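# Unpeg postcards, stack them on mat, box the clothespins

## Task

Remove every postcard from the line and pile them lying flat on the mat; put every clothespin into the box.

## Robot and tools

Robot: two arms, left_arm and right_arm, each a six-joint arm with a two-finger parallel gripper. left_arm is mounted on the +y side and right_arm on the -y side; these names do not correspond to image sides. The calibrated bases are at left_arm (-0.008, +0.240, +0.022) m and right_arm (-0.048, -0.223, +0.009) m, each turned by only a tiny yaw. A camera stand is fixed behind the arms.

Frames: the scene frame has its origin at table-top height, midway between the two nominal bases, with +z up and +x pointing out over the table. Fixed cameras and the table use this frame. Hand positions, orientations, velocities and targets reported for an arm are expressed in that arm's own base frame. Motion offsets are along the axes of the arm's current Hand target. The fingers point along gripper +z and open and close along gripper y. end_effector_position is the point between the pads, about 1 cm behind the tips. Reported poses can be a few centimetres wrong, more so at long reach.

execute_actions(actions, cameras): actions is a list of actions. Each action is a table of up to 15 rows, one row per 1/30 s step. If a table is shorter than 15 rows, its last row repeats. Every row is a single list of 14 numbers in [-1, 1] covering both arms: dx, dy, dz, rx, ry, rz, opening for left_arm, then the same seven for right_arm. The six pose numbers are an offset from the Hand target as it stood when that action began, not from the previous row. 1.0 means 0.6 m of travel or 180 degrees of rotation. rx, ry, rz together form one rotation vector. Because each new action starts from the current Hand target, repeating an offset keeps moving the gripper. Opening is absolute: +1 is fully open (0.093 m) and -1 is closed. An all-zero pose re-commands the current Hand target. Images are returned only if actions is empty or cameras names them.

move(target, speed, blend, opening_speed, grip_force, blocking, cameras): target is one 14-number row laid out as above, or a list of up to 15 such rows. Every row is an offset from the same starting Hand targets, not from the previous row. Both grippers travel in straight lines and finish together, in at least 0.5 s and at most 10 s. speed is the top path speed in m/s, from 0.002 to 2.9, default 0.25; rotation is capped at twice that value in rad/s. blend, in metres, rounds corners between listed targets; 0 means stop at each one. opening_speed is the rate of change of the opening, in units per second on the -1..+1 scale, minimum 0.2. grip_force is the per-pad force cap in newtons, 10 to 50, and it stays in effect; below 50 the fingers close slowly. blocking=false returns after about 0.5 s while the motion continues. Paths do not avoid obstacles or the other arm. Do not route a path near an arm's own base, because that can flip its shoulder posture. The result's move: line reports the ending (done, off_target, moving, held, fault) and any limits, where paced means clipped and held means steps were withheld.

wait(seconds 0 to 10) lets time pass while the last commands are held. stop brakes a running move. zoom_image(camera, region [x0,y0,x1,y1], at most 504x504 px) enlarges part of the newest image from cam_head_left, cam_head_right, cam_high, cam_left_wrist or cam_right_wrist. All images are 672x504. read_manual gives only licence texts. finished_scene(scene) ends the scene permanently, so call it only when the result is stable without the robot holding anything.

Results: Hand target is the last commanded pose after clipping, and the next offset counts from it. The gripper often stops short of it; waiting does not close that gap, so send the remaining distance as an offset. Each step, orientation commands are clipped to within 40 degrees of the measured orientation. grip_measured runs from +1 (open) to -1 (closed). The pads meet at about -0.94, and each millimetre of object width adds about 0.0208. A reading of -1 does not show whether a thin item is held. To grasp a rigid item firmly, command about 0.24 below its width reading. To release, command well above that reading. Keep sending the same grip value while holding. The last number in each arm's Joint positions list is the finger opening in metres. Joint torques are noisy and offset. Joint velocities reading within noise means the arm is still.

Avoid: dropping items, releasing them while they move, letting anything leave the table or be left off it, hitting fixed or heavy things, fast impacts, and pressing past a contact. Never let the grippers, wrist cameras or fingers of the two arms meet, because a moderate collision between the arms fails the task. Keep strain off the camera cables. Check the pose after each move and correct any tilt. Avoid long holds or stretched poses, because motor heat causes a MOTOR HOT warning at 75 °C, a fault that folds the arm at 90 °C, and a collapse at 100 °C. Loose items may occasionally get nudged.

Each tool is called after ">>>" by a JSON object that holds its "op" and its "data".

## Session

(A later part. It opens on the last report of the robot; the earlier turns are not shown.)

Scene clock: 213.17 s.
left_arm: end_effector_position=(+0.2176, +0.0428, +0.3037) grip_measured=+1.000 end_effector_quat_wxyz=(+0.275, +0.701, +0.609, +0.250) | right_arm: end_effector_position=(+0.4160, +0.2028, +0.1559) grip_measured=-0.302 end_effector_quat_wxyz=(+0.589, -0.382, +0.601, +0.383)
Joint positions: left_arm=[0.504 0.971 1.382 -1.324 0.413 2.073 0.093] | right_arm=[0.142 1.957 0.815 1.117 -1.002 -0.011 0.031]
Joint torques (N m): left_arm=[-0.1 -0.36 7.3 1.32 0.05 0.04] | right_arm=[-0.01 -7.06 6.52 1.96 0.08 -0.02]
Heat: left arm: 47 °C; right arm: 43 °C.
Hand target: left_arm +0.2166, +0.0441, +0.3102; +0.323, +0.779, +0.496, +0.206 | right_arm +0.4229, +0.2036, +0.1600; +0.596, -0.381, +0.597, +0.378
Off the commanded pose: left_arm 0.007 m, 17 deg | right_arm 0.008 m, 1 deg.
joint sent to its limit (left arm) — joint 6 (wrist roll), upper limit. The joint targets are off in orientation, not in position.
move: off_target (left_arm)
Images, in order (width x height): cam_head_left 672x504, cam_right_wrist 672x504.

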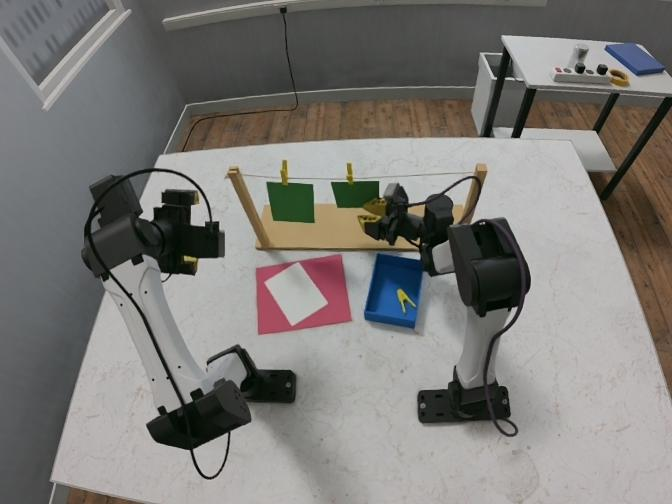

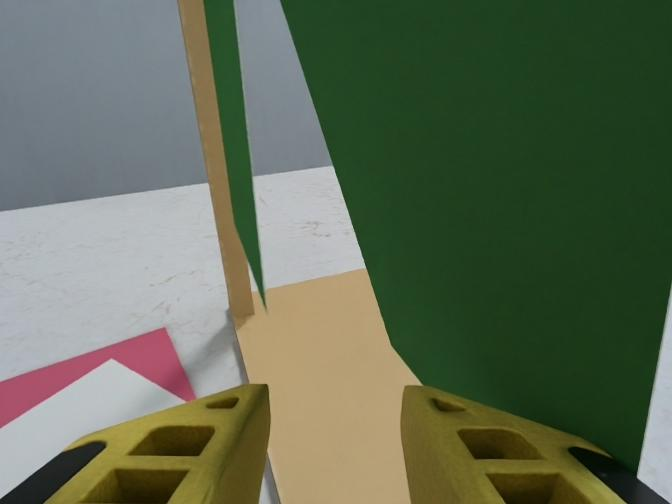

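>>> {"op": "move", "data": {"target": [0,0,0,0,0,0,1,0,-0.005,-0.15,0,0,0,-0.3], "speed": 0.15, "cameras": ["cam_right_wrist"]}}

>>> {"op": "wait", "data": {"seconds": 0.5, "cameras": ["cam_right_wrist"]}}

Scene clock: 235.23 s.
left_arm: end_effector_position=(+0.2176, +0.0428, +0.3037) grip_measured=+1.000 end_effector_quat_wxyz=(+0.275, +0.701, +0.609, +0.250) | right_arm: end_effector_position=(+0.3904, +0.1213, +0.1446) grip_measured=-0.302 end_effector_quat_wxyz=(+0.579, -0.366, +0.615, +0.390)
Joint positions: left_arm=[0.504 0.971 1.382 -1.324 0.413 2.073 0.093] | right_arm=[-0.097 1.899 0.682 1.142 -1.225 -0.015 0.031]
Joint torques (N m): left_arm=[-0.1 -0.35 7.31 1.33 0.05 0.04] | right_arm=[-0.36 -10.25 3.78 2.11 -0.22 -0.07]
Heat: left arm: 47 °C; right arm: 44 °C.
Hand target: left_arm +0.2166, +0.0441, +0.3102; +0.323, +0.779, +0.496, +0.206 | right_arm +0.3874, +0.1208, +0.1603; +0.595, -0.381, +0.597, +0.378
Off the commanded pose: left_arm 0.007 m, 17 deg | right_arm 0.016 m, 3 deg.
joint sent to its limit (left arm) — joint 6 (wrist roll), upper limit. The joint targets are off in orientation, not in position.
move: off_target (left_arm, right_arm)
Images, in order (width x height): cam_right_wrist 672x504.

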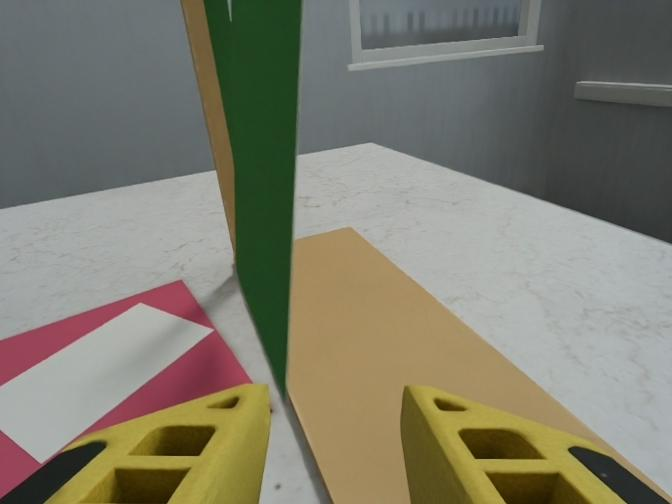

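Scene clock: 235.73 s.
left_arm: end_effector_position=(+0.2176, +0.0428, +0.3037) grip_measured=+1.000 end_effector_quat_wxyz=(+0.275, +0.701, +0.609, +0.250) | right_arm: end_effector_position=(+0.3904, +0.1213, +0.1447) grip_measured=-0.302 end_effector_quat_wxyz=(+0.579, -0.367, +0.615, +0.390)
Joint positions: left_arm=[0.504 0.971 1.382 -1.324 0.413 2.073 0.093] | right_arm=[-0.097 1.899 0.682 1.143 -1.226 -0.015 0.031]
Joint torques (N m): left_arm=[-0.1 -0.35 7.31 1.33 0.05 0.04] | right_arm=[-0.38 -10.21 3.81 2.09 -0.22 -0.08]
Heat: left arm: 47 °C; right arm: 44 °C.
Hand target: left_arm +0.2166, +0.0441, +0.3102; +0.323, +0.779, +0.496, +0.206 | right_arm +0.3874, +0.1208, +0.1603; +0.596, -0.381, +0.597, +0.378
Tool commands: left_gripper/opening=+1.0 right_gripper/opening=-0.3
Off the commanded pose: left_arm 0.007 m, 17 deg | right_arm 0.016 m, 3 deg.
wait: 0.50 s; at rest by 0.17 s
Images, in order (width x height): cam_right_wrist 672x504.

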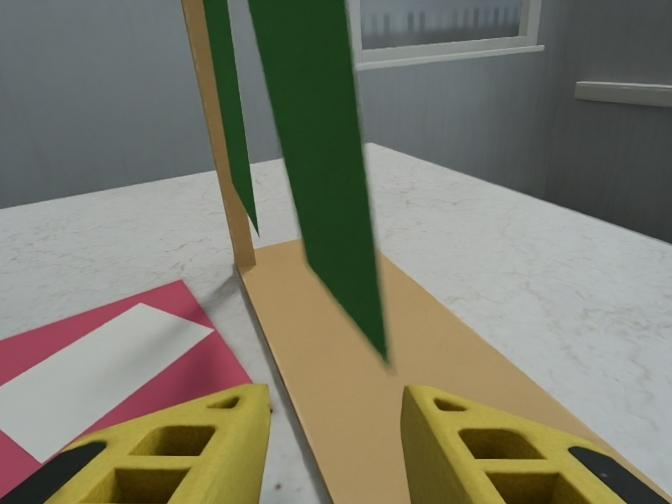

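>>> {"op": "move", "data": {"target": [0,0,0,0,0,0,1,-0.01,0,0,0,0,0,-0.3], "speed": 0.05, "cameras": []}}

>>> {"op": "wait", "data": {"seconds": 3, "cameras": ["cam_right_wrist"]}}

Scene clock: 241.47 s.
left_arm: end_effector_position=(+0.2176, +0.0428, +0.3037) grip_measured=+1.000 end_effector_quat_wxyz=(+0.275, +0.701, +0.609, +0.250) | right_arm: end_effector_position=(+0.3896, +0.1214, +0.1526) grip_measured=-0.302 end_effector_quat_wxyz=(+0.585, -0.371, +0.609, +0.385)
Joint positions: left_arm=[0.504 0.971 1.382 -1.324 0.413 2.073 0.093] | right_arm=[-0.097 1.876 0.682 1.141 -1.226 -0.015 0.031]
Joint torques (N m): left_arm=[-0.1 -0.35 7.3 1.33 0.05 0.04] | right_arm=[-0.38 -10.09 4.34 1.82 -0.2 -0.05]
Heat: left arm: 47 °C; right arm: 43 °C.
Hand target: left_arm +0.2166, +0.0441, +0.3102; +0.323, +0.779, +0.496, +0.206 | right_arm +0.3875, +0.1208, +0.1663; +0.596, -0.381, +0.597, +0.378
Off the commanded pose: left_arm 0.007 m, 17 deg | right_arm 0.014 m, 2 deg.
joint sent to its limit (left arm) — joint 6 (wrist roll), upper limit. The joint targets are off in orientation, not in position.
move: off_target (left_arm, right_arm)
No camera images: "cameras" was empty.

Scene clock: 244.47 s.
left_arm: end_effector_position=(+0.2176, +0.0428, +0.3037) grip_measured=+1.000 end_effector_quat_wxyz=(+0.275, +0.701, +0.609, +0.250) | right_arm: end_effector_position=(+0.3896, +0.1214, +0.1526) grip_measured=-0.302 end_effector_quat_wxyz=(+0.585, -0.371, +0.609, +0.385)
Joint positions: left_arm=[0.504 0.971 1.382 -1.324 0.413 2.073 0.093] | right_arm=[-0.097 1.876 0.682 1.141 -1.226 -0.015 0.031]
Joint torques (N m): left_arm=[-0.1 -0.36 7.3 1.32 0.05 0.04] | right_arm=[-0.36 -10.09 4.34 1.8 -0.2 -0.05]
Heat: left arm: 47 °C; right arm: 43 °C.
Hand target: left_arm +0.2166, +0.0441, +0.3102; +0.323, +0.779, +0.496, +0.206 | right_arm +0.3875, +0.1208, +0.1663; +0.596, -0.381, +0.597, +0.378
Tool commands: left_gripper/opening=+1.0 right_gripper/opening=-0.3
Off the commanded pose: left_arm 0.007 m, 17 deg | right_arm 0.014 m, 2 deg.
wait: 3.00 s; at rest by 0.17 s
Images, in order (width x height): cam_right_wrist 672x504.

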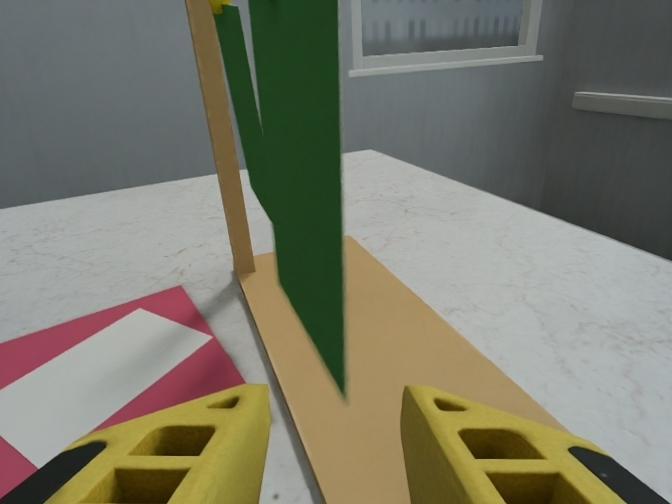

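>>> {"op": "move", "data": {"target": [[0,0,0,0,0,0,1,0,-0.007,0.07,0,0,0,-0.3],[0,0,0,0,0,0,1,0,-0.007,0.15,0,0,0,-0.3]], "speed": 0.12, "blend": [0.02,0], "cameras": ["cam_head_left","cam_right_wrist"]}}

Scene clock: 254.50 s.
left_arm: end_effector_position=(+0.2176, +0.0428, +0.3037) grip_measured=+1.000 end_effector_quat_wxyz=(+0.275, +0.701, +0.609, +0.250) | right_arm: end_effector_position=(+0.4225, +0.1998, +0.1616) grip_measured=-0.302 end_effector_quat_wxyz=(+0.588, -0.382, +0.601, +0.383)
Joint positions: left_arm=[0.504 0.971 1.382 -1.324 0.413 2.073 0.093] | right_arm=[0.131 1.954 0.846 1.082 -1.012 -0.011 0.031]
Joint torques (N m): left_arm=[-0.1 -0.36 7.3 1.33 0.05 0.04] | right_arm=[-0.01 -7.17 6.71 1.97 0.03 -0.03]
Heat: left arm: 48 °C; right arm: 43 °C.
Hand target: left_arm +0.2166, +0.0441, +0.3102; +0.323, +0.779, +0.496, +0.206 | right_arm +0.4293, +0.2007, +0.1660; +0.595, -0.381, +0.597, +0.379
Off the commanded pose: left_arm 0.007 m, 17 deg | right_arm 0.008 m, 1 deg.
joint sent to its limit (left arm) — joint 6 (wrist roll), upper limit. The joint targets are off in orientation, not in position.
move: off_target (left_arm)
Images, in order (width x height): cam_head_left 672x504, cam_right_wrist 672x504.

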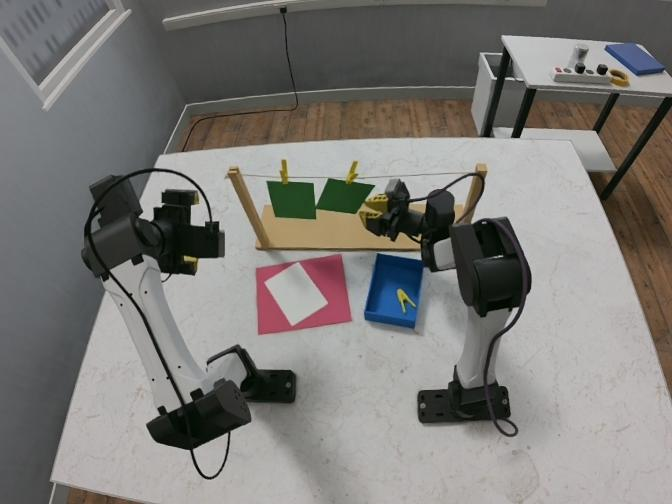

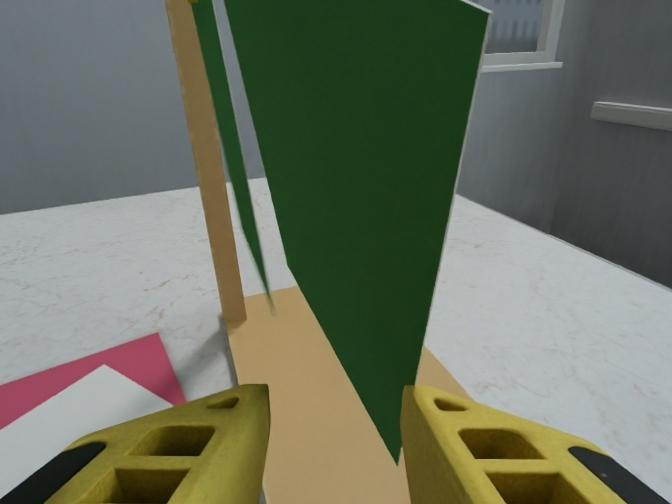

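>>> {"op": "move", "data": {"target": [0,0,0,0,0,0,1,0,-0.014,0,0,0,0,-0.3], "speed": 0.08, "cameras": []}}

>>> {"op": "wait", "data": {"seconds": 1, "cameras": ["cam_head_left","cam_right_wrist"]}}

Scene clock: 260.87 s.
left_arm: end_effector_position=(+0.2176, +0.0428, +0.3037) grip_measured=+1.000 end_effector_quat_wxyz=(+0.275, +0.701, +0.609, +0.250) | right_arm: end_effector_position=(+0.4306, +0.1989, +0.1619) grip_measured=-0.302 end_effector_quat_wxyz=(+0.590, -0.380, +0.602, +0.382)
Joint positions: left_arm=[0.504 0.971 1.382 -1.324 0.413 2.073 0.093] | right_arm=[0.127 1.974 0.878 1.071 -1.011 -0.011 0.031]
Joint torques (N m): left_arm=[-0.12 -0.35 7.31 1.32 0.05 0.04] | right_arm=[-0.64 -7.32 6.79 1.94 -0.11 -0.03]
Heat: left arm: 48 °C; right arm: 43 °C.
Hand target: left_arm +0.2166, +0.0441, +0.3102; +0.323, +0.779, +0.496, +0.206 | right_arm +0.4370, +0.1971, +0.1660; +0.596, -0.381, +0.597, +0.378
Off the commanded pose: left_arm 0.007 m, 17 deg | right_arm 0.008 m, 1 deg.
joint sent to its limit (left arm) — joint 6 (wrist roll), upper limit. The joint targets are off in orientation, not in position.
move: off_target (left_arm)
No camera images: "cameras" was empty.

Scene clock: 261.87 s.
left_arm: end_effector_position=(+0.2176, +0.0428, +0.3037) grip_measured=+1.000 end_effector_quat_wxyz=(+0.275, +0.701, +0.609, +0.250) | right_arm: end_effector_position=(+0.4306, +0.1989, +0.1618) grip_measured=-0.302 end_effector_quat_wxyz=(+0.590, -0.380, +0.602, +0.382)
Joint positions: left_arm=[0.504 0.971 1.382 -1.324 0.413 2.073 0.093] | right_arm=[0.127 1.974 0.878 1.07 -1.011 -0.011 0.031]
Joint torques (N m): left_arm=[-0.1 -0.35 7.31 1.32 0.05 0.04] | right_arm=[-0.64 -7.32 6.75 1.95 -0.11 -0.03]
Heat: left arm: 48 °C; right arm: 43 °C.
Hand target: left_arm +0.2166, +0.0441, +0.3102; +0.323, +0.779, +0.496, +0.206 | right_arm +0.4370, +0.1971, +0.1659; +0.595, -0.381, +0.597, +0.379
Tool commands: left_gripper/opening=+1.0 right_gripper/opening=-0.3
Off the commanded pose: left_arm 0.007 m, 17 deg | right_arm 0.008 m, 1 deg.
wait: 1.00 s; at rest by 0.17 s
Images, in order (width x height): cam_head_left 672x504, cam_right_wrist 672x504.

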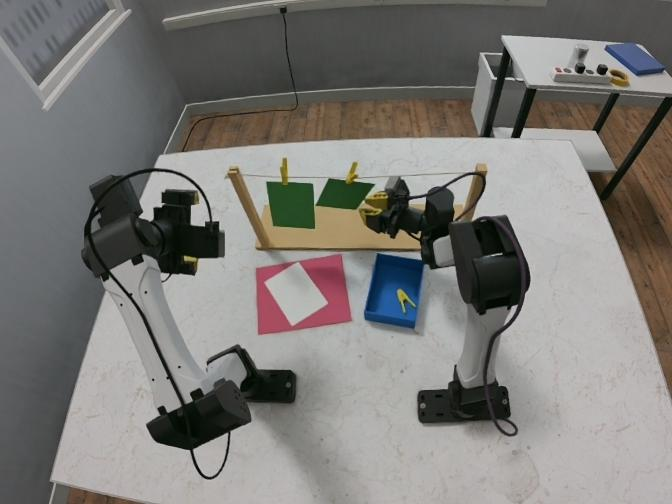

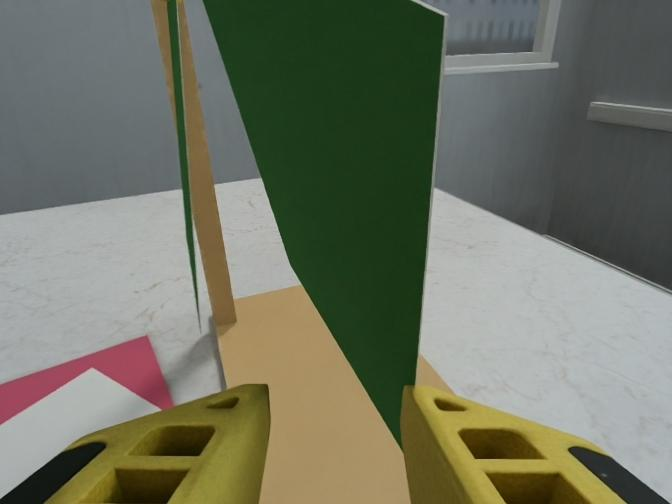

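>>> {"op": "move", "data": {"target": [0,0,0,0,0,0,1,0,0,-0.11,0,0,0,0.2], "speed": 0.1, "cameras": []}}

>>> {"op": "wait", "data": {"seconds": 3, "cameras": ["cam_head_left","cam_right_wrist"]}}

Scene clock: 272.67 s.
left_arm: end_effector_position=(+0.2176, +0.0428, +0.3037) grip_measured=+1.000 end_effector_quat_wxyz=(+0.275, +0.701, +0.609, +0.250) | right_arm: end_effector_position=(+0.4122, +0.1381, +0.1487) grip_measured=+0.198 end_effector_quat_wxyz=(+0.578, -0.367, +0.616, +0.389)
Joint positions: left_arm=[0.504 0.971 1.382 -1.324 0.413 2.073 0.093] | right_arm=[-0.042 1.937 0.774 1.09 -1.17 -0.011 0.055]
Joint torques (N m): left_arm=[-0.1 -0.36 7.3 1.33 0.05 0.04] | right_arm=[-0.4 -10.95 4.05 2.14 -0.24 -0.09]
Heat: left arm: 48 °C; right arm: 44 °C.
Hand target: left_arm +0.2166, +0.0441, +0.3102; +0.323, +0.779, +0.496, +0.206 | right_arm +0.4090, +0.1373, +0.1662; +0.596, -0.381, +0.597, +0.378
Off the commanded pose: left_arm 0.007 m, 17 deg | right_arm 0.018 m, 4 deg.
joint sent to its limit (left arm) — joint 6 (wrist roll), upper limit. The joint targets are off in orientation, not in position.
move: off_target (left_arm, right_arm)
No camera images: "cameras" was empty.

Scene clock: 275.67 s.
left_arm: end_effector_position=(+0.2176, +0.0428, +0.3037) grip_measured=+1.000 end_effector_quat_wxyz=(+0.275, +0.701, +0.609, +0.250) | right_arm: end_effector_position=(+0.4121, +0.1381, +0.1487) grip_measured=+0.198 end_effector_quat_wxyz=(+0.578, -0.367, +0.616, +0.390)
Joint positions: left_arm=[0.504 0.971 1.382 -1.324 0.413 2.073 0.093] | right_arm=[-0.042 1.937 0.774 1.09 -1.171 -0.011 0.055]
Joint torques (N m): left_arm=[-0.1 -0.35 7.3 1.33 0.05 0.04] | right_arm=[-0.39 -10.93 4.04 2.11 -0.21 -0.09]
Heat: left arm: 48 °C; right arm: 45 °C.
Hand target: left_arm +0.2166, +0.0441, +0.3102; +0.323, +0.779, +0.496, +0.206 | right_arm +0.4091, +0.1372, +0.1661; +0.595, -0.381, +0.598, +0.378
Tool commands: left_gripper/opening=+1.0 right_gripper/opening=+0.2
Off the commanded pose: left_arm 0.007 m, 17 deg | right_arm 0.018 m, 4 deg.
wait: 3.00 s; at rest by 0.17 s
Images, in order (width x height): cam_head_left 672x504, cam_right_wrist 672x504.

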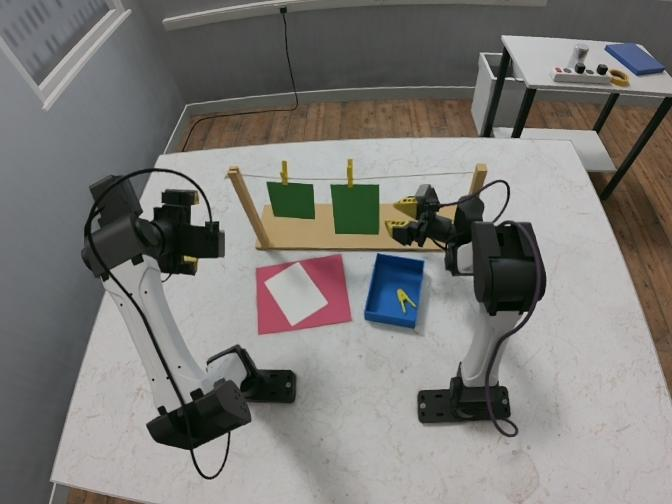

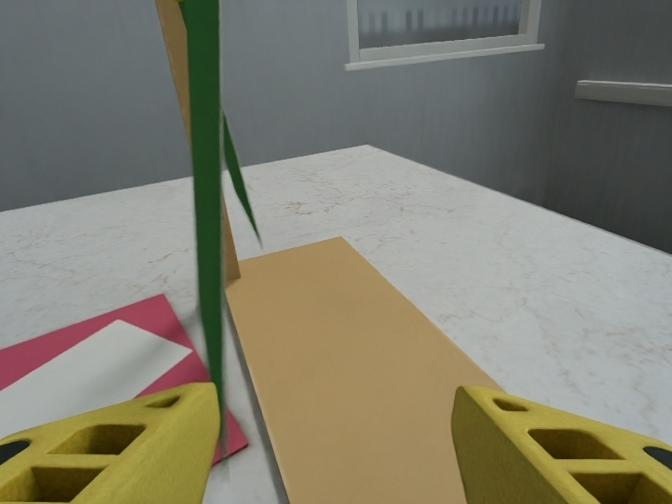

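>>> {"op": "move", "data": {"target": [0,0,0,0,0,0,1,-0.005,0.032,0,0,0,0,0.2], "speed": 0.08, "cameras": []}}

>>> {"op": "wait", "data": {"seconds": 5, "cameras": ["cam_right_wrist"]}}

>>> {"op": "wait", "data": {"seconds": 0.4, "cameras": ["cam_right_wrist"]}}

Scene clock: 284.17 s.
left_arm: end_effector_position=(+0.2176, +0.0428, +0.3037) grip_measured=+1.000 end_effector_quat_wxyz=(+0.275, +0.701, +0.609, +0.250) | right_arm: end_effector_position=(+0.3929, +0.1439, +0.1537) grip_measured=+0.198 end_effector_quat_wxyz=(+0.577, -0.371, +0.613, +0.392)
Joint positions: left_arm=[0.504 0.971 1.382 -1.324 0.413 2.073 0.093] | right_arm=[-0.028 1.873 0.701 1.104 -1.168 -0.011 0.055]
Joint torques (N m): left_arm=[-0.1 -0.36 7.3 1.33 0.05 0.04] | right_arm=[0.29 -10.24 4.03 2.11 0.03 -0.06]
Heat: left arm: 48 °C; right arm: 46 °C.
Hand target: left_arm +0.2166, +0.0441, +0.3102; +0.323, +0.779, +0.496, +0.206 | right_arm +0.3916, +0.1454, +0.1692; +0.596, -0.381, +0.597, +0.378
Off the commanded pose: left_arm 0.007 m, 17 deg | right_arm 0.016 m, 3 deg.
joint sent to its limit (left arm) — joint 6 (wrist roll), upper limit. The joint targets are off in orientation, not in position.
move: off_target (left_arm, right_arm)
No camera images: "cameras" was empty.

Scene clock: 289.17 s.
left_arm: end_effector_position=(+0.2176, +0.0428, +0.3037) grip_measured=+1.000 end_effector_quat_wxyz=(+0.275, +0.701, +0.609, +0.250) | right_arm: end_effector_position=(+0.3931, +0.1439, +0.1537) grip_measured=+0.198 end_effector_quat_wxyz=(+0.578, -0.371, +0.613, +0.391)
Joint positions: left_arm=[0.504 0.971 1.382 -1.324 0.413 2.073 0.093] | right_arm=[-0.028 1.873 0.701 1.104 -1.167 -0.011 0.055]
Joint torques (N m): left_arm=[-0.1 -0.36 7.31 1.33 0.05 0.04] | right_arm=[0.31 -10.21 4 2.11 0.01 -0.06]
Heat: left arm: 48 °C; right arm: 47 °C.
Hand target: left_arm +0.2166, +0.0441, +0.3102; +0.323, +0.779, +0.496, +0.206 | right_arm +0.3916, +0.1454, +0.1692; +0.596, -0.381, +0.597, +0.378
Tool commands: left_gripper/opening=+1.0 right_gripper/opening=+0.2
Off the commanded pose: left_arm 0.007 m, 17 deg | right_arm 0.016 m, 3 deg.
wait: 5.00 s; at rest by 0.17 s
Images, in order (width x height): cam_right_wrist 672x504.

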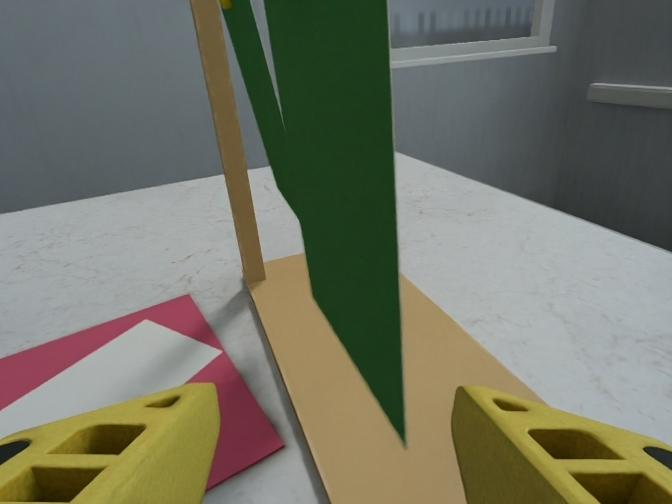

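Scene clock: 289.57 s.
left_arm: end_effector_position=(+0.2176, +0.0428, +0.3037) grip_measured=+1.000 end_effector_quat_wxyz=(+0.275, +0.701, +0.609, +0.250) | right_arm: end_effector_position=(+0.3931, +0.1439, +0.1537) grip_measured=+0.198 end_effector_quat_wxyz=(+0.578, -0.371, +0.613, +0.391)
Joint positions: left_arm=[0.504 0.971 1.382 -1.324 0.413 2.073 0.093] | right_arm=[-0.028 1.873 0.701 1.104 -1.167 -0.011 0.055]
Joint torques (N m): left_arm=[-0.1 -0.36 7.31 1.33 0.05 0.04] | right_arm=[0.32 -10.22 3.99 2.12 0.01 -0.07]
Heat: left arm: 48 °C; right arm: 47 °C.
Hand target: left_arm +0.2166, +0.0441, +0.3102; +0.323, +0.779, +0.496, +0.206 | right_arm +0.3916, +0.1454, +0.1692; +0.596, -0.381, +0.597, +0.378
Tool commands: left_gripper/opening=+1.0 right_gripper/opening=+0.2
Off the commanded pose: left_arm 0.007 m, 17 deg | right_arm 0.016 m, 3 deg.
wait: 0.40 s; at rest by 0.17 s
Images, in order (width x height): cam_right_wrist 672x504.

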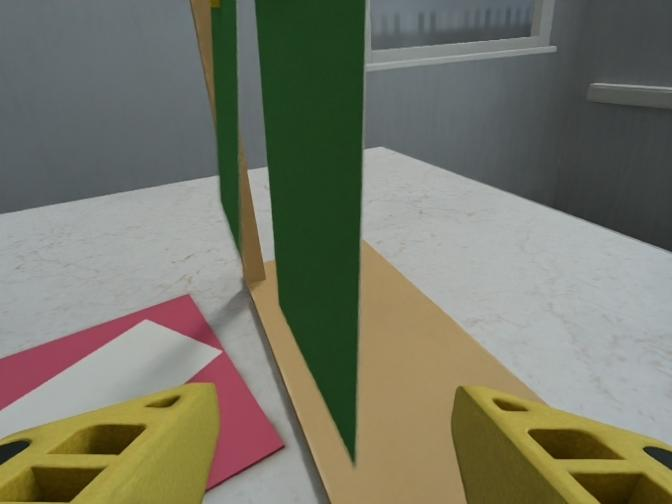

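>>> {"op": "move", "data": {"target": [0,0,0,0,0,0,1,0,-0.008,0.1,0,0,0,0.2], "speed": 0.12, "cameras": ["cam_right_wrist"]}}

Scene clock: 296.23 s.
left_arm: end_effector_position=(+0.2176, +0.0428, +0.3037) grip_measured=+1.000 end_effector_quat_wxyz=(+0.275, +0.701, +0.609, +0.250) | right_arm: end_effector_position=(+0.4148, +0.1963, +0.1643) grip_measured=+0.198 end_effector_quat_wxyz=(+0.588, -0.381, +0.602, +0.383)
Joint positions: left_arm=[0.504 0.971 1.382 -1.324 0.413 2.073 0.093] | right_arm=[0.124 1.922 0.812 1.083 -1.017 -0.01 0.055]
Joint torques (N m): left_arm=[-0.1 -0.35 7.3 1.32 0.05 0.04] | right_arm=[0.14 -6.95 6.68 1.96 0.08 -0.04]
Heat: left arm: 48 °C; right arm: 48 °C.
Hand target: left_arm +0.2166, +0.0441, +0.3102; +0.323, +0.779, +0.496, +0.206 | right_arm +0.4214, +0.1977, +0.1689; +0.595, -0.381, +0.598, +0.378
Off the commanded pose: left_arm 0.007 m, 17 deg | right_arm 0.008 m, 1 deg.
joint sent to its limit (left arm) — joint 6 (wrist roll), upper limit. The joint targets are off in orientation, not in position.
move: off_target (left_arm)
Images, in order (width x height): cam_right_wrist 672x504.

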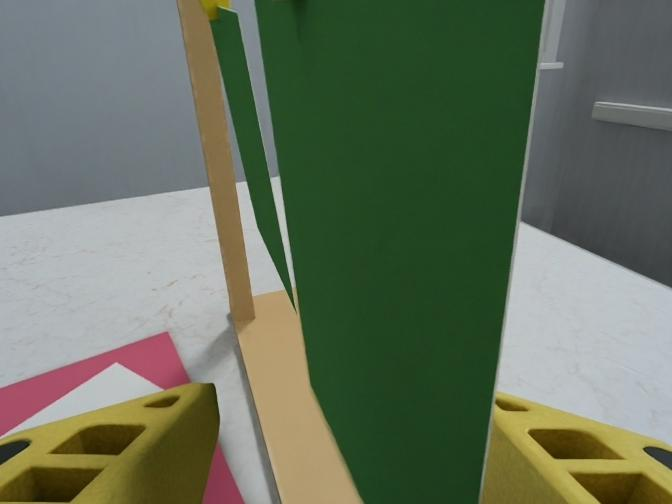

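>>> {"op": "move", "data": {"target": [[0,0,0,0,0,0,1,0,-0.004,0.03,0,0,0,0.2],[0,0,0,0,0,0,1,0,-0.004,0.03,0,0,0,-1],[-0.339,0.253,0.17,0,0,0,1,-0.037,-0.106,0.03,0,0,-0.222,-1]], "speed": [0.1,0.1,0.25], "opening_speed": 0.8, "cameras": ["cam_head_left","cam_right_wrist","cam_left_wrist"]}}

Scene clock: 315.87 s.
left_arm: end_effector_position=(+0.2899, -0.2145, +0.3340) grip_measured=+1.000 end_effector_quat_wxyz=(+0.309, +0.788, +0.495, +0.198) | right_arm: end_effector_position=(+0.4797, +0.1899, +0.1860) grip_measured=-0.989 end_effector_quat_wxyz=(+0.684, -0.561, +0.437, +0.163)
Joint positions: left_arm=[-0.728 1.446 1.778 -1.171 -0.195 1.367 0.093] | right_arm=[0.089 2.048 1.128 0.899 -1.054 -0.693 0]
Joint torques (N m): left_arm=[0.02 -4.46 7.77 1.73 -0.3 -0.08] | right_arm=[-0.59 -8.64 7.58 1.76 -0.04 -0.13]
Heat: left arm: 49 °C; right arm: 46 °C.
Hand target: left_arm +0.2932, -0.2161, +0.3453; +0.323, +0.779, +0.496, +0.206 | right_arm +0.4866, +0.1874, +0.1912; +0.689, -0.562, +0.431, +0.152
Off the commanded pose: left_arm 0.012 m, 2 deg | right_arm 0.009 m, 2 deg.
move: off_target (left_arm)
Images, in order (width x height): cam_head_left 672x504, cam_left_wrist 672x504, cam_right_wrist 672x504.

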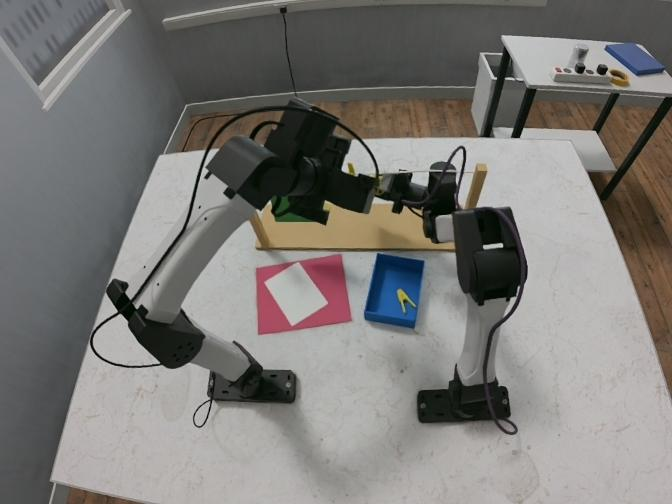

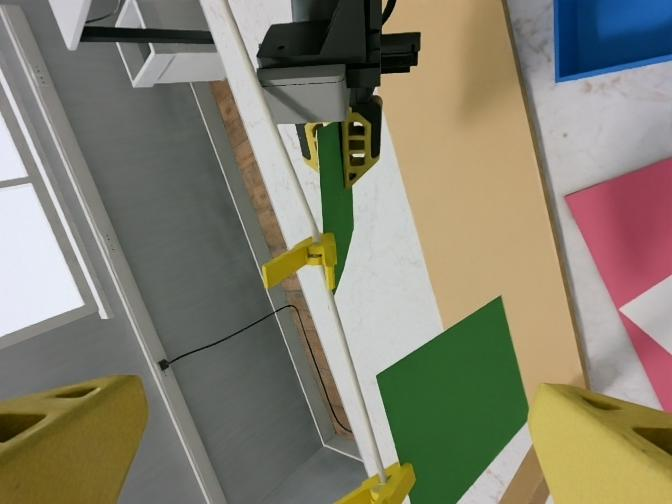

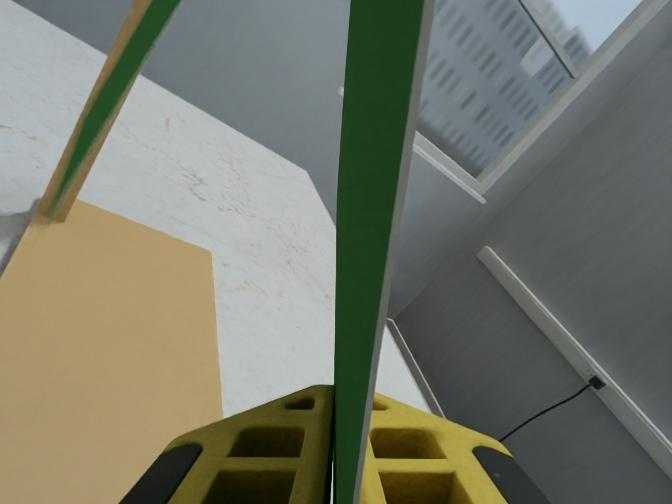

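>>> {"op": "zoom_image", "data": {"camera": "cam_left_wrist", "region": [230, 100, 430, 320]}}

Scaled by 2.291.

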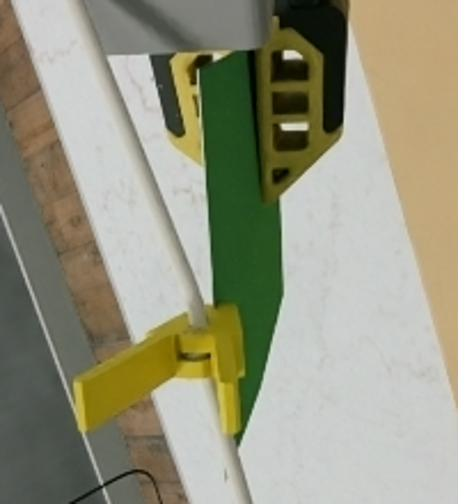

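>>> {"op": "move", "data": {"target": [0.012,0.0,0.1,0,0,0,1,0,0,0,0,0,0,-1], "speed": 0.14, "cameras": ["cam_left_wrist"]}}

Scene clock: 330.87 s.
left_arm: end_effector_position=(+0.3327, -0.2253, +0.3042) grip_measured=+1.000 end_effector_quat_wxyz=(+0.318, +0.778, +0.500, +0.208) | right_arm: end_effector_position=(+0.4796, +0.1900, +0.1859) grip_measured=-0.989 end_effector_quat_wxyz=(+0.684, -0.561, +0.437, +0.163)
Joint positions: left_arm=[-0.668 1.508 1.676 -0.975 -0.174 1.401 0.093] | right_arm=[0.089 2.048 1.128 0.899 -1.054 -0.694 0]
Joint torques (N m): left_arm=[0.65 -5.7 5.11 1.87 0 0.07] | right_arm=[-0.61 -8.66 7.61 1.76 -0.04 -0.15]
Heat: left arm: 51 °C; right arm: 48 °C.
Hand target: left_arm +0.3347, -0.2275, +0.3030; +0.323, +0.779, +0.496, +0.206 | right_arm +0.4866, +0.1874, +0.1912; +0.689, -0.562, +0.431, +0.152
Off the commanded pose: left_arm 0.003 m, 1 deg | right_arm 0.009 m, 2 deg.
move: done
Images, in order (width x height): cam_left_wrist 672x504.

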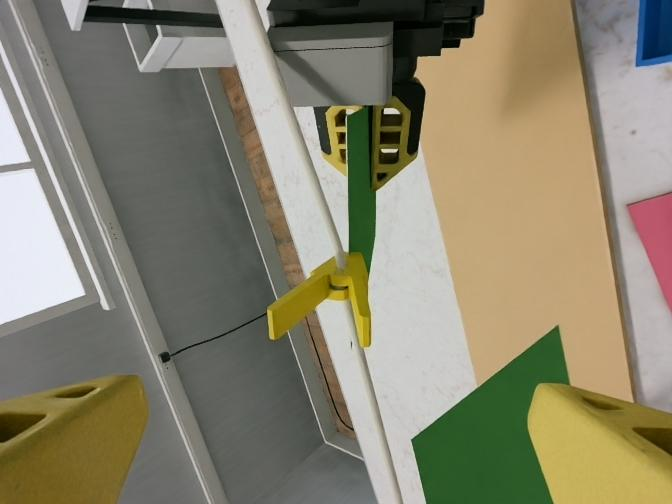

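>>> {"op": "move", "data": {"target": [0.012,0.007,0.055,0,0,0,1,0,0,0,0,0,0,-1], "speed": 0.12, "cameras": ["cam_left_wrist"]}}

Scene clock: 340.53 s.
left_arm: end_effector_position=(+0.3592, -0.2297, +0.2863) grip_measured=+1.000 end_effector_quat_wxyz=(+0.320, +0.777, +0.500, +0.209) | right_arm: end_effector_position=(+0.4796, +0.1900, +0.1859) grip_measured=-0.989 end_effector_quat_wxyz=(+0.684, -0.561, +0.437, +0.163)
Joint positions: left_arm=[-0.626 1.565 1.651 -0.882 -0.145 1.43 0.093] | right_arm=[0.089 2.048 1.128 0.899 -1.054 -0.694 0]
Joint torques (N m): left_arm=[0.65 -6 5.15 1.89 0.01 0.06] | right_arm=[-0.61 -8.68 7.6 1.75 -0.05 -0.15]
Heat: left arm: 50 °C; right arm: 49 °C.
Hand target: left_arm +0.3616, -0.2320, +0.2827; +0.323, +0.779, +0.496, +0.206 | right_arm +0.4866, +0.1874, +0.1912; +0.689, -0.562, +0.431, +0.152
Off the commanded pose: left_arm 0.005 m, 1 deg | right_arm 0.009 m, 2 deg.
move: done
Images, in order (width x height): cam_left_wrist 672x504.

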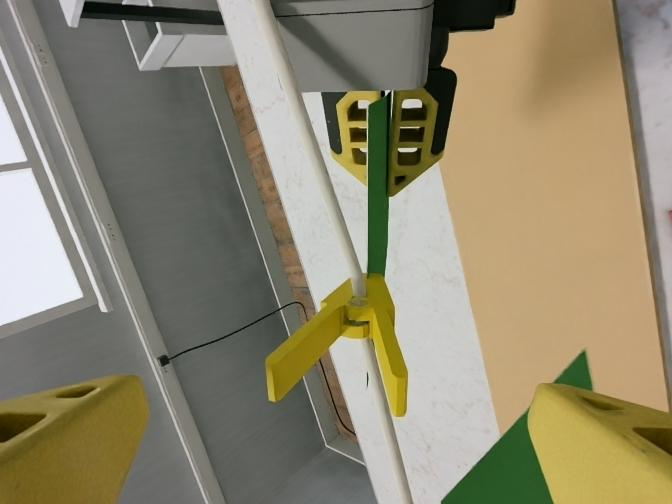

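>>> {"op": "move", "data": {"target": [0.006,0.001,0.055,0,0,0,1,0,0,0,0,0,0,-1], "speed": 0.12, "cameras": ["cam_left_wrist"]}}

Scene clock: 349.10 s.
left_arm: end_effector_position=(+0.3822, -0.2371, +0.2637) grip_measured=+1.000 end_effector_quat_wxyz=(+0.321, +0.777, +0.500, +0.209) | right_arm: end_effector_position=(+0.4796, +0.1900, +0.1859) grip_measured=-0.989 end_effector_quat_wxyz=(+0.684, -0.561, +0.437, +0.163)
Joint positions: left_arm=[-0.603 1.627 1.621 -0.788 -0.128 1.447 0.093] | right_arm=[0.089 2.048 1.128 0.899 -1.054 -0.694 0]
Joint torques (N m): left_arm=[0.73 -6.6 5.3 1.91 0.03 0.06] | right_arm=[-0.62 -8.66 7.6 1.76 -0.05 -0.15]
Heat: left arm: 49 °C; right arm: 49 °C.
Hand target: left_arm +0.3847, -0.2389, +0.2597; +0.323, +0.779, +0.496, +0.206 | right_arm +0.4866, +0.1874, +0.1912; +0.689, -0.562, +0.431, +0.152
Off the commanded pose: left_arm 0.005 m, 1 deg | right_arm 0.009 m, 2 deg.
move: done
Images, in order (width x height): cam_left_wrist 672x504.

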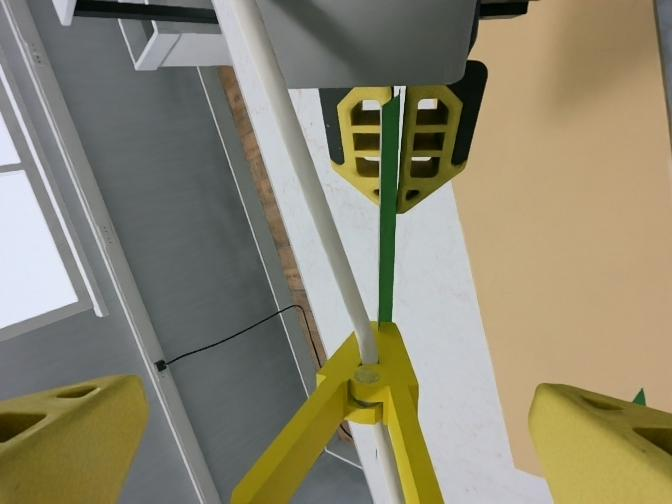

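>>> {"op": "move", "data": {"target": [[0.017,0.0,-0.012,0,0,0,1,0,0,0,0,0,0,-1],[0.017,0.0,-0.012,0,0,0,-0.95,0,0,0,0,0,0,-1]], "speed": 0.1, "opening_speed": 0.7, "cameras": ["cam_left_wrist","cam_head_left"]}}

Scene clock: 357.67 s.
left_arm: end_effector_position=(+0.3874, -0.2290, +0.2635) grip_measured=-0.757 end_effector_quat_wxyz=(+0.320, +0.777, +0.500, +0.209) | right_arm: end_effector_position=(+0.4799, +0.1898, +0.1836) grip_measured=-0.989 end_effector_quat_wxyz=(+0.681, -0.561, +0.441, +0.164)
Joint positions: left_arm=[-0.574 1.627 1.621 -0.787 -0.108 1.468 0.009] | right_arm=[0.089 2.048 1.128 0.884 -1.052 -0.7 0]
Joint torques (N m): left_arm=[0.64 -8.31 5.14 1.72 0.03 0.06] | right_arm=[-0.61 -8.7 7.6 1.92 -0.09 -0.09]
Heat: left arm: 49 °C; right arm: 50 °C.
Hand target: left_arm +0.3843, -0.2275, +0.2648; +0.323, +0.779, +0.496, +0.206 | right_arm +0.4866, +0.1874, +0.1912; +0.689, -0.562, +0.431, +0.152
Off the commanded pose: left_arm 0.004 m, 1 deg | right_arm 0.010 m, 2 deg.
move: done
Images, in order (width x height): cam_head_left 672x504, cam_left_wrist 672x504.

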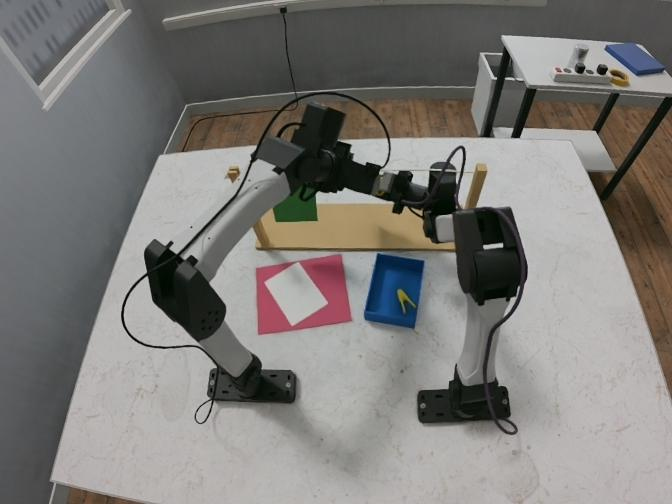

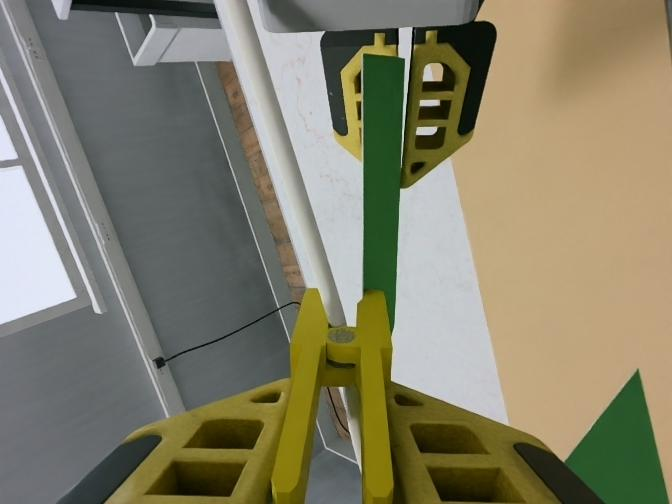

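>>> {"op": "move", "data": {"target": [[0.04,0,-0.06,0,0,0,-0.95,0,0,0,0,0,0,-1],[0.04,0,-0.13,0,0,0,-0.95,0,0,0,0,0,0,-1],[-0.286,-0.323,0.018,0.139,0,0,-0.95,0,0,0,0,0,0,-1]], "speed": [0.12,0.15,0.25], "blend": [0.01,0.02,0], "cameras": ["cam_left_wrist","cam_head_left"]}}

Scene clock: 379.07 s.
left_arm: end_effector_position=(+0.1931, -0.3249, +0.1212) grip_measured=-0.773 end_effector_quat_wxyz=(+0.140, +0.835, +0.524, +0.096) | right_arm: end_effector_position=(+0.4799, +0.1898, +0.1836) grip_measured=-0.989 end_effector_quat_wxyz=(+0.681, -0.561, +0.440, +0.164)
Joint positions: left_arm=[-1.133 1.737 1.408 -0.982 -0.223 0.916 0.008] | right_arm=[0.089 2.048 1.128 0.884 -1.052 -0.702 0]
Joint torques (N m): left_arm=[0.34 -7.1 5.42 1.1 -0.2 -0.1] | right_arm=[-0.64 -8.69 7.6 1.92 -0.09 -0.08]
Heat: left arm: 48 °C; right arm: 51 °C.
Hand target: left_arm +0.1948, -0.3282, +0.1198; +0.146, +0.831, +0.529, +0.094 | right_arm +0.4866, +0.1874, +0.1912; +0.689, -0.562, +0.431, +0.152
Off the commanded pose: left_arm 0.004 m, 1 deg | right_arm 0.010 m, 2 deg.
move: done
Images, in order (width x height): cam_head_left 672x504, cam_left_wrist 672x504.

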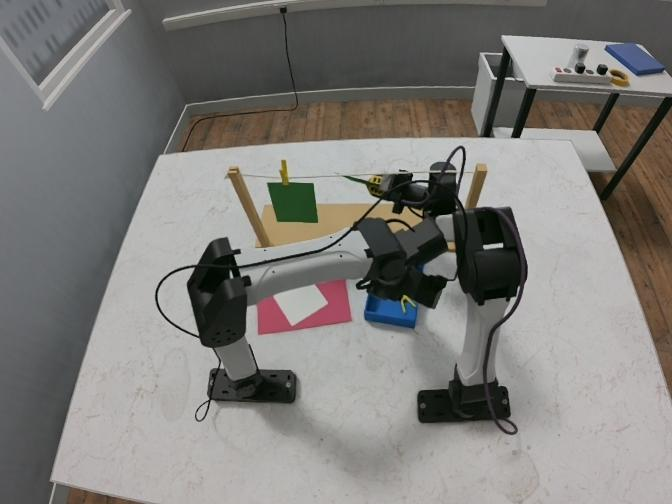

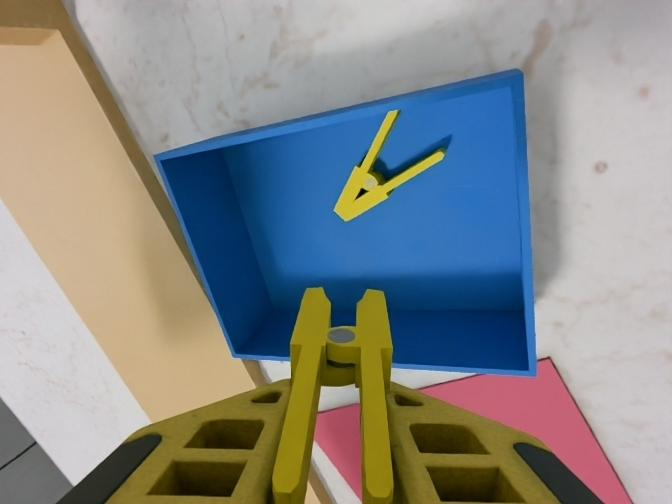

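>>> {"op": "move", "data": {"target": [[0.0035,-0.0127,0.137,0,0,0,-0.95,0,0,0,0,0,0,-1],[0.0035,-0.0127,0.137,0,0,0,-0.1,0,0,0,0,0,0,-1],[0.0035,0.0173,0.037,0,0,0,-0.1,0,0,0,0,0,0,-1],[0.1545,0.035,-0.2,0,0,0,-0.1,0,0,0,0,0,0,-1],[0.5765,-0.11,-0.376,-0.139,0,0,-0.1,0,0,0,0,0,0,-1]], "speed": [0.15,0.1,0.2,0.3,0.35], "opening_speed": 1, "blend": [0,0,0.02,0.04,0], "cameras": ["cam_head_left","cam_left_wrist"]}}

Scene clock: 399.73 s.
left_arm: end_effector_position=(+0.2153, +0.0447, +0.3020) grip_measured=-0.101 end_effector_quat_wxyz=(+0.260, +0.703, +0.612, +0.252) | right_arm: end_effector_position=(+0.4799, +0.1898, +0.1836) grip_measured=-0.989 end_effector_quat_wxyz=(+0.681, -0.561, +0.440, +0.164)
Joint positions: left_arm=[0.489 0.97 1.385 -1.332 0.374 2.07 0.04] | right_arm=[0.089 2.048 1.128 0.884 -1.052 -0.702 0]
Joint torques (N m): left_arm=[0.79 -0.43 7.19 1.33 0.31 0.08] | right_arm=[-0.64 -8.7 7.6 1.92 -0.08 -0.09]
Heat: left arm: 48 °C; right arm: 51 °C.
Hand target: left_arm +0.2146, +0.0440, +0.3096; +0.323, +0.779, +0.496, +0.206 | right_arm +0.4866, +0.1874, +0.1912; +0.689, -0.562, +0.431, +0.152
Off the commanded pose: left_arm 0.008 m, 18 deg | right_arm 0.010 m, 2 deg.
joint sent to its limit (left arm) — joint 6 (wrist roll), upper limit. The joint targets are off in orientation, not in position.
move: off_target (left_arm)
Images, in order (width x height): cam_head_left 672x504, cam_left_wrist 672x504.

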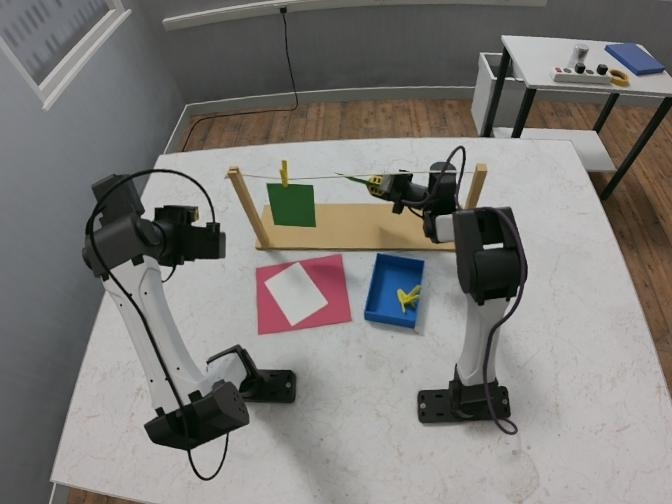

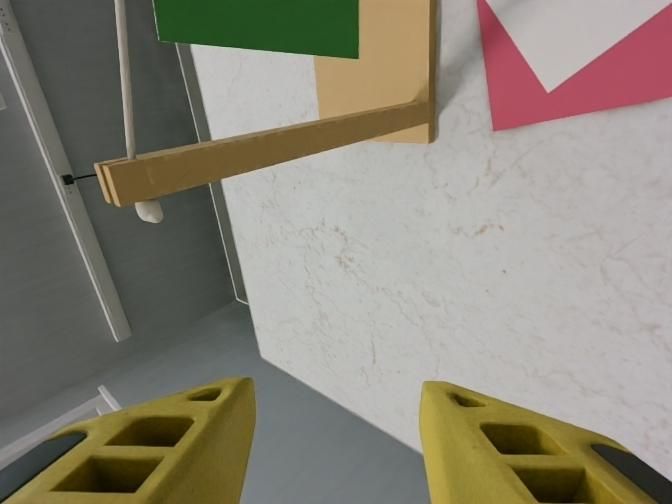

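>>> {"op": "move", "data": {"target": [[0,0,0,0,0,0,-0.1,0.036,0.087,-0.025,0,0,0,-1],[0,0,0,0,0,0,-0.1,-0.139,0.32,-0.151,0,0,0,-1],[0,0,0,0,0,0,-0.1,-0.184,0.4025,0.1,-0.092,0.136,-0.254,-1]], "speed": [0.14,0.2,0.25], "blend": [0.02,0.03,0], "cameras": ["cam_head_left","cam_right_wrist"]}}

Scene clock: 415.47 s.
left_arm: end_effector_position=(+0.2153, +0.0444, +0.3021) grip_measured=-0.101 end_effector_quat_wxyz=(+0.260, +0.704, +0.612, +0.252) | right_arm: end_effector_position=(+0.2759, +0.3425, +0.1110) grip_measured=-0.989 end_effector_quat_wxyz=(-0.495, +0.798, -0.292, +0.180)
Joint positions: left_arm=[0.489 0.97 1.385 -1.332 0.376 2.07 0.04] | right_arm=[0.904 1.596 0.676 0.458 0.029 -1.554 0]
Joint torques (N m): left_arm=[0.81 -0.46 7.16 1.33 0.31 0.07] | right_arm=[0.17 -5.35 7.77 2.26 0 -0.08]
Heat: left arm: 50 °C; right arm: 51 °C.
Hand target: left_arm +0.2147, +0.0440, +0.3096; +0.323, +0.779, +0.496, +0.206 | right_arm +0.2801, +0.3496, +0.1201; -0.504, +0.793, -0.288, +0.185
Off the commanded pose: left_arm 0.008 m, 18 deg | right_arm 0.012 m, 1 deg.
joint sent to its limit (left arm) — joint 6 (wrist roll), upper limit. The joint targets are off in orientation, not in position.
move: off_target (left_arm, right_arm)
Images, in order (width x height): cam_head_left 672x504, cam_right_wrist 672x504.

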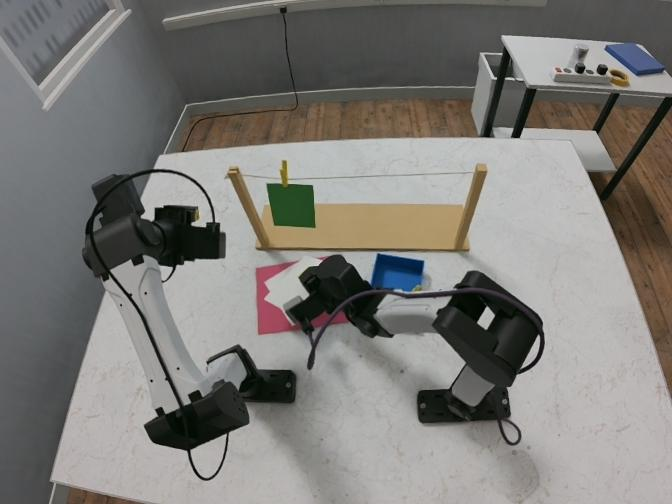

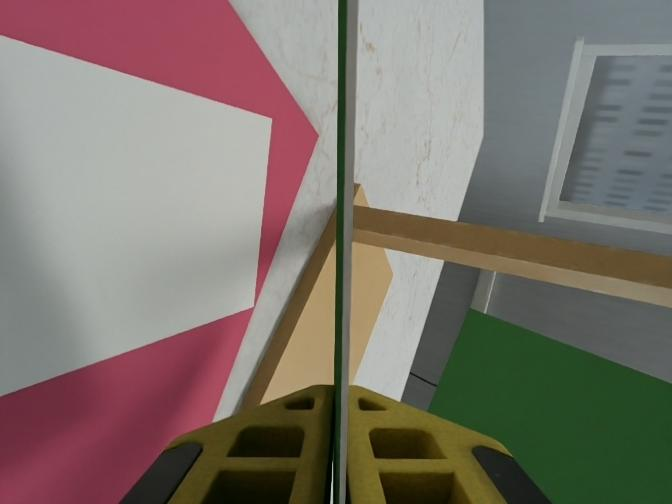

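>>> {"op": "zoom_image", "data": {"camera": "cam_head_left", "region": [230, 230, 370, 350]}}

Scaled by 3.600.

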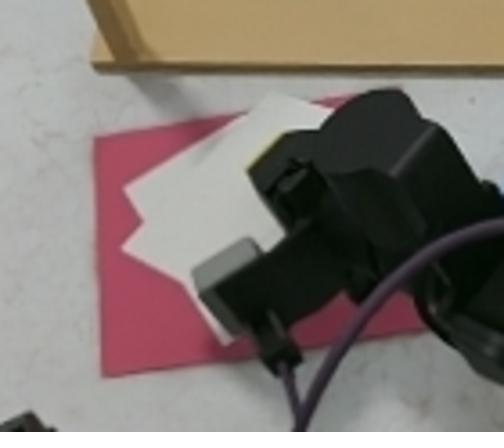

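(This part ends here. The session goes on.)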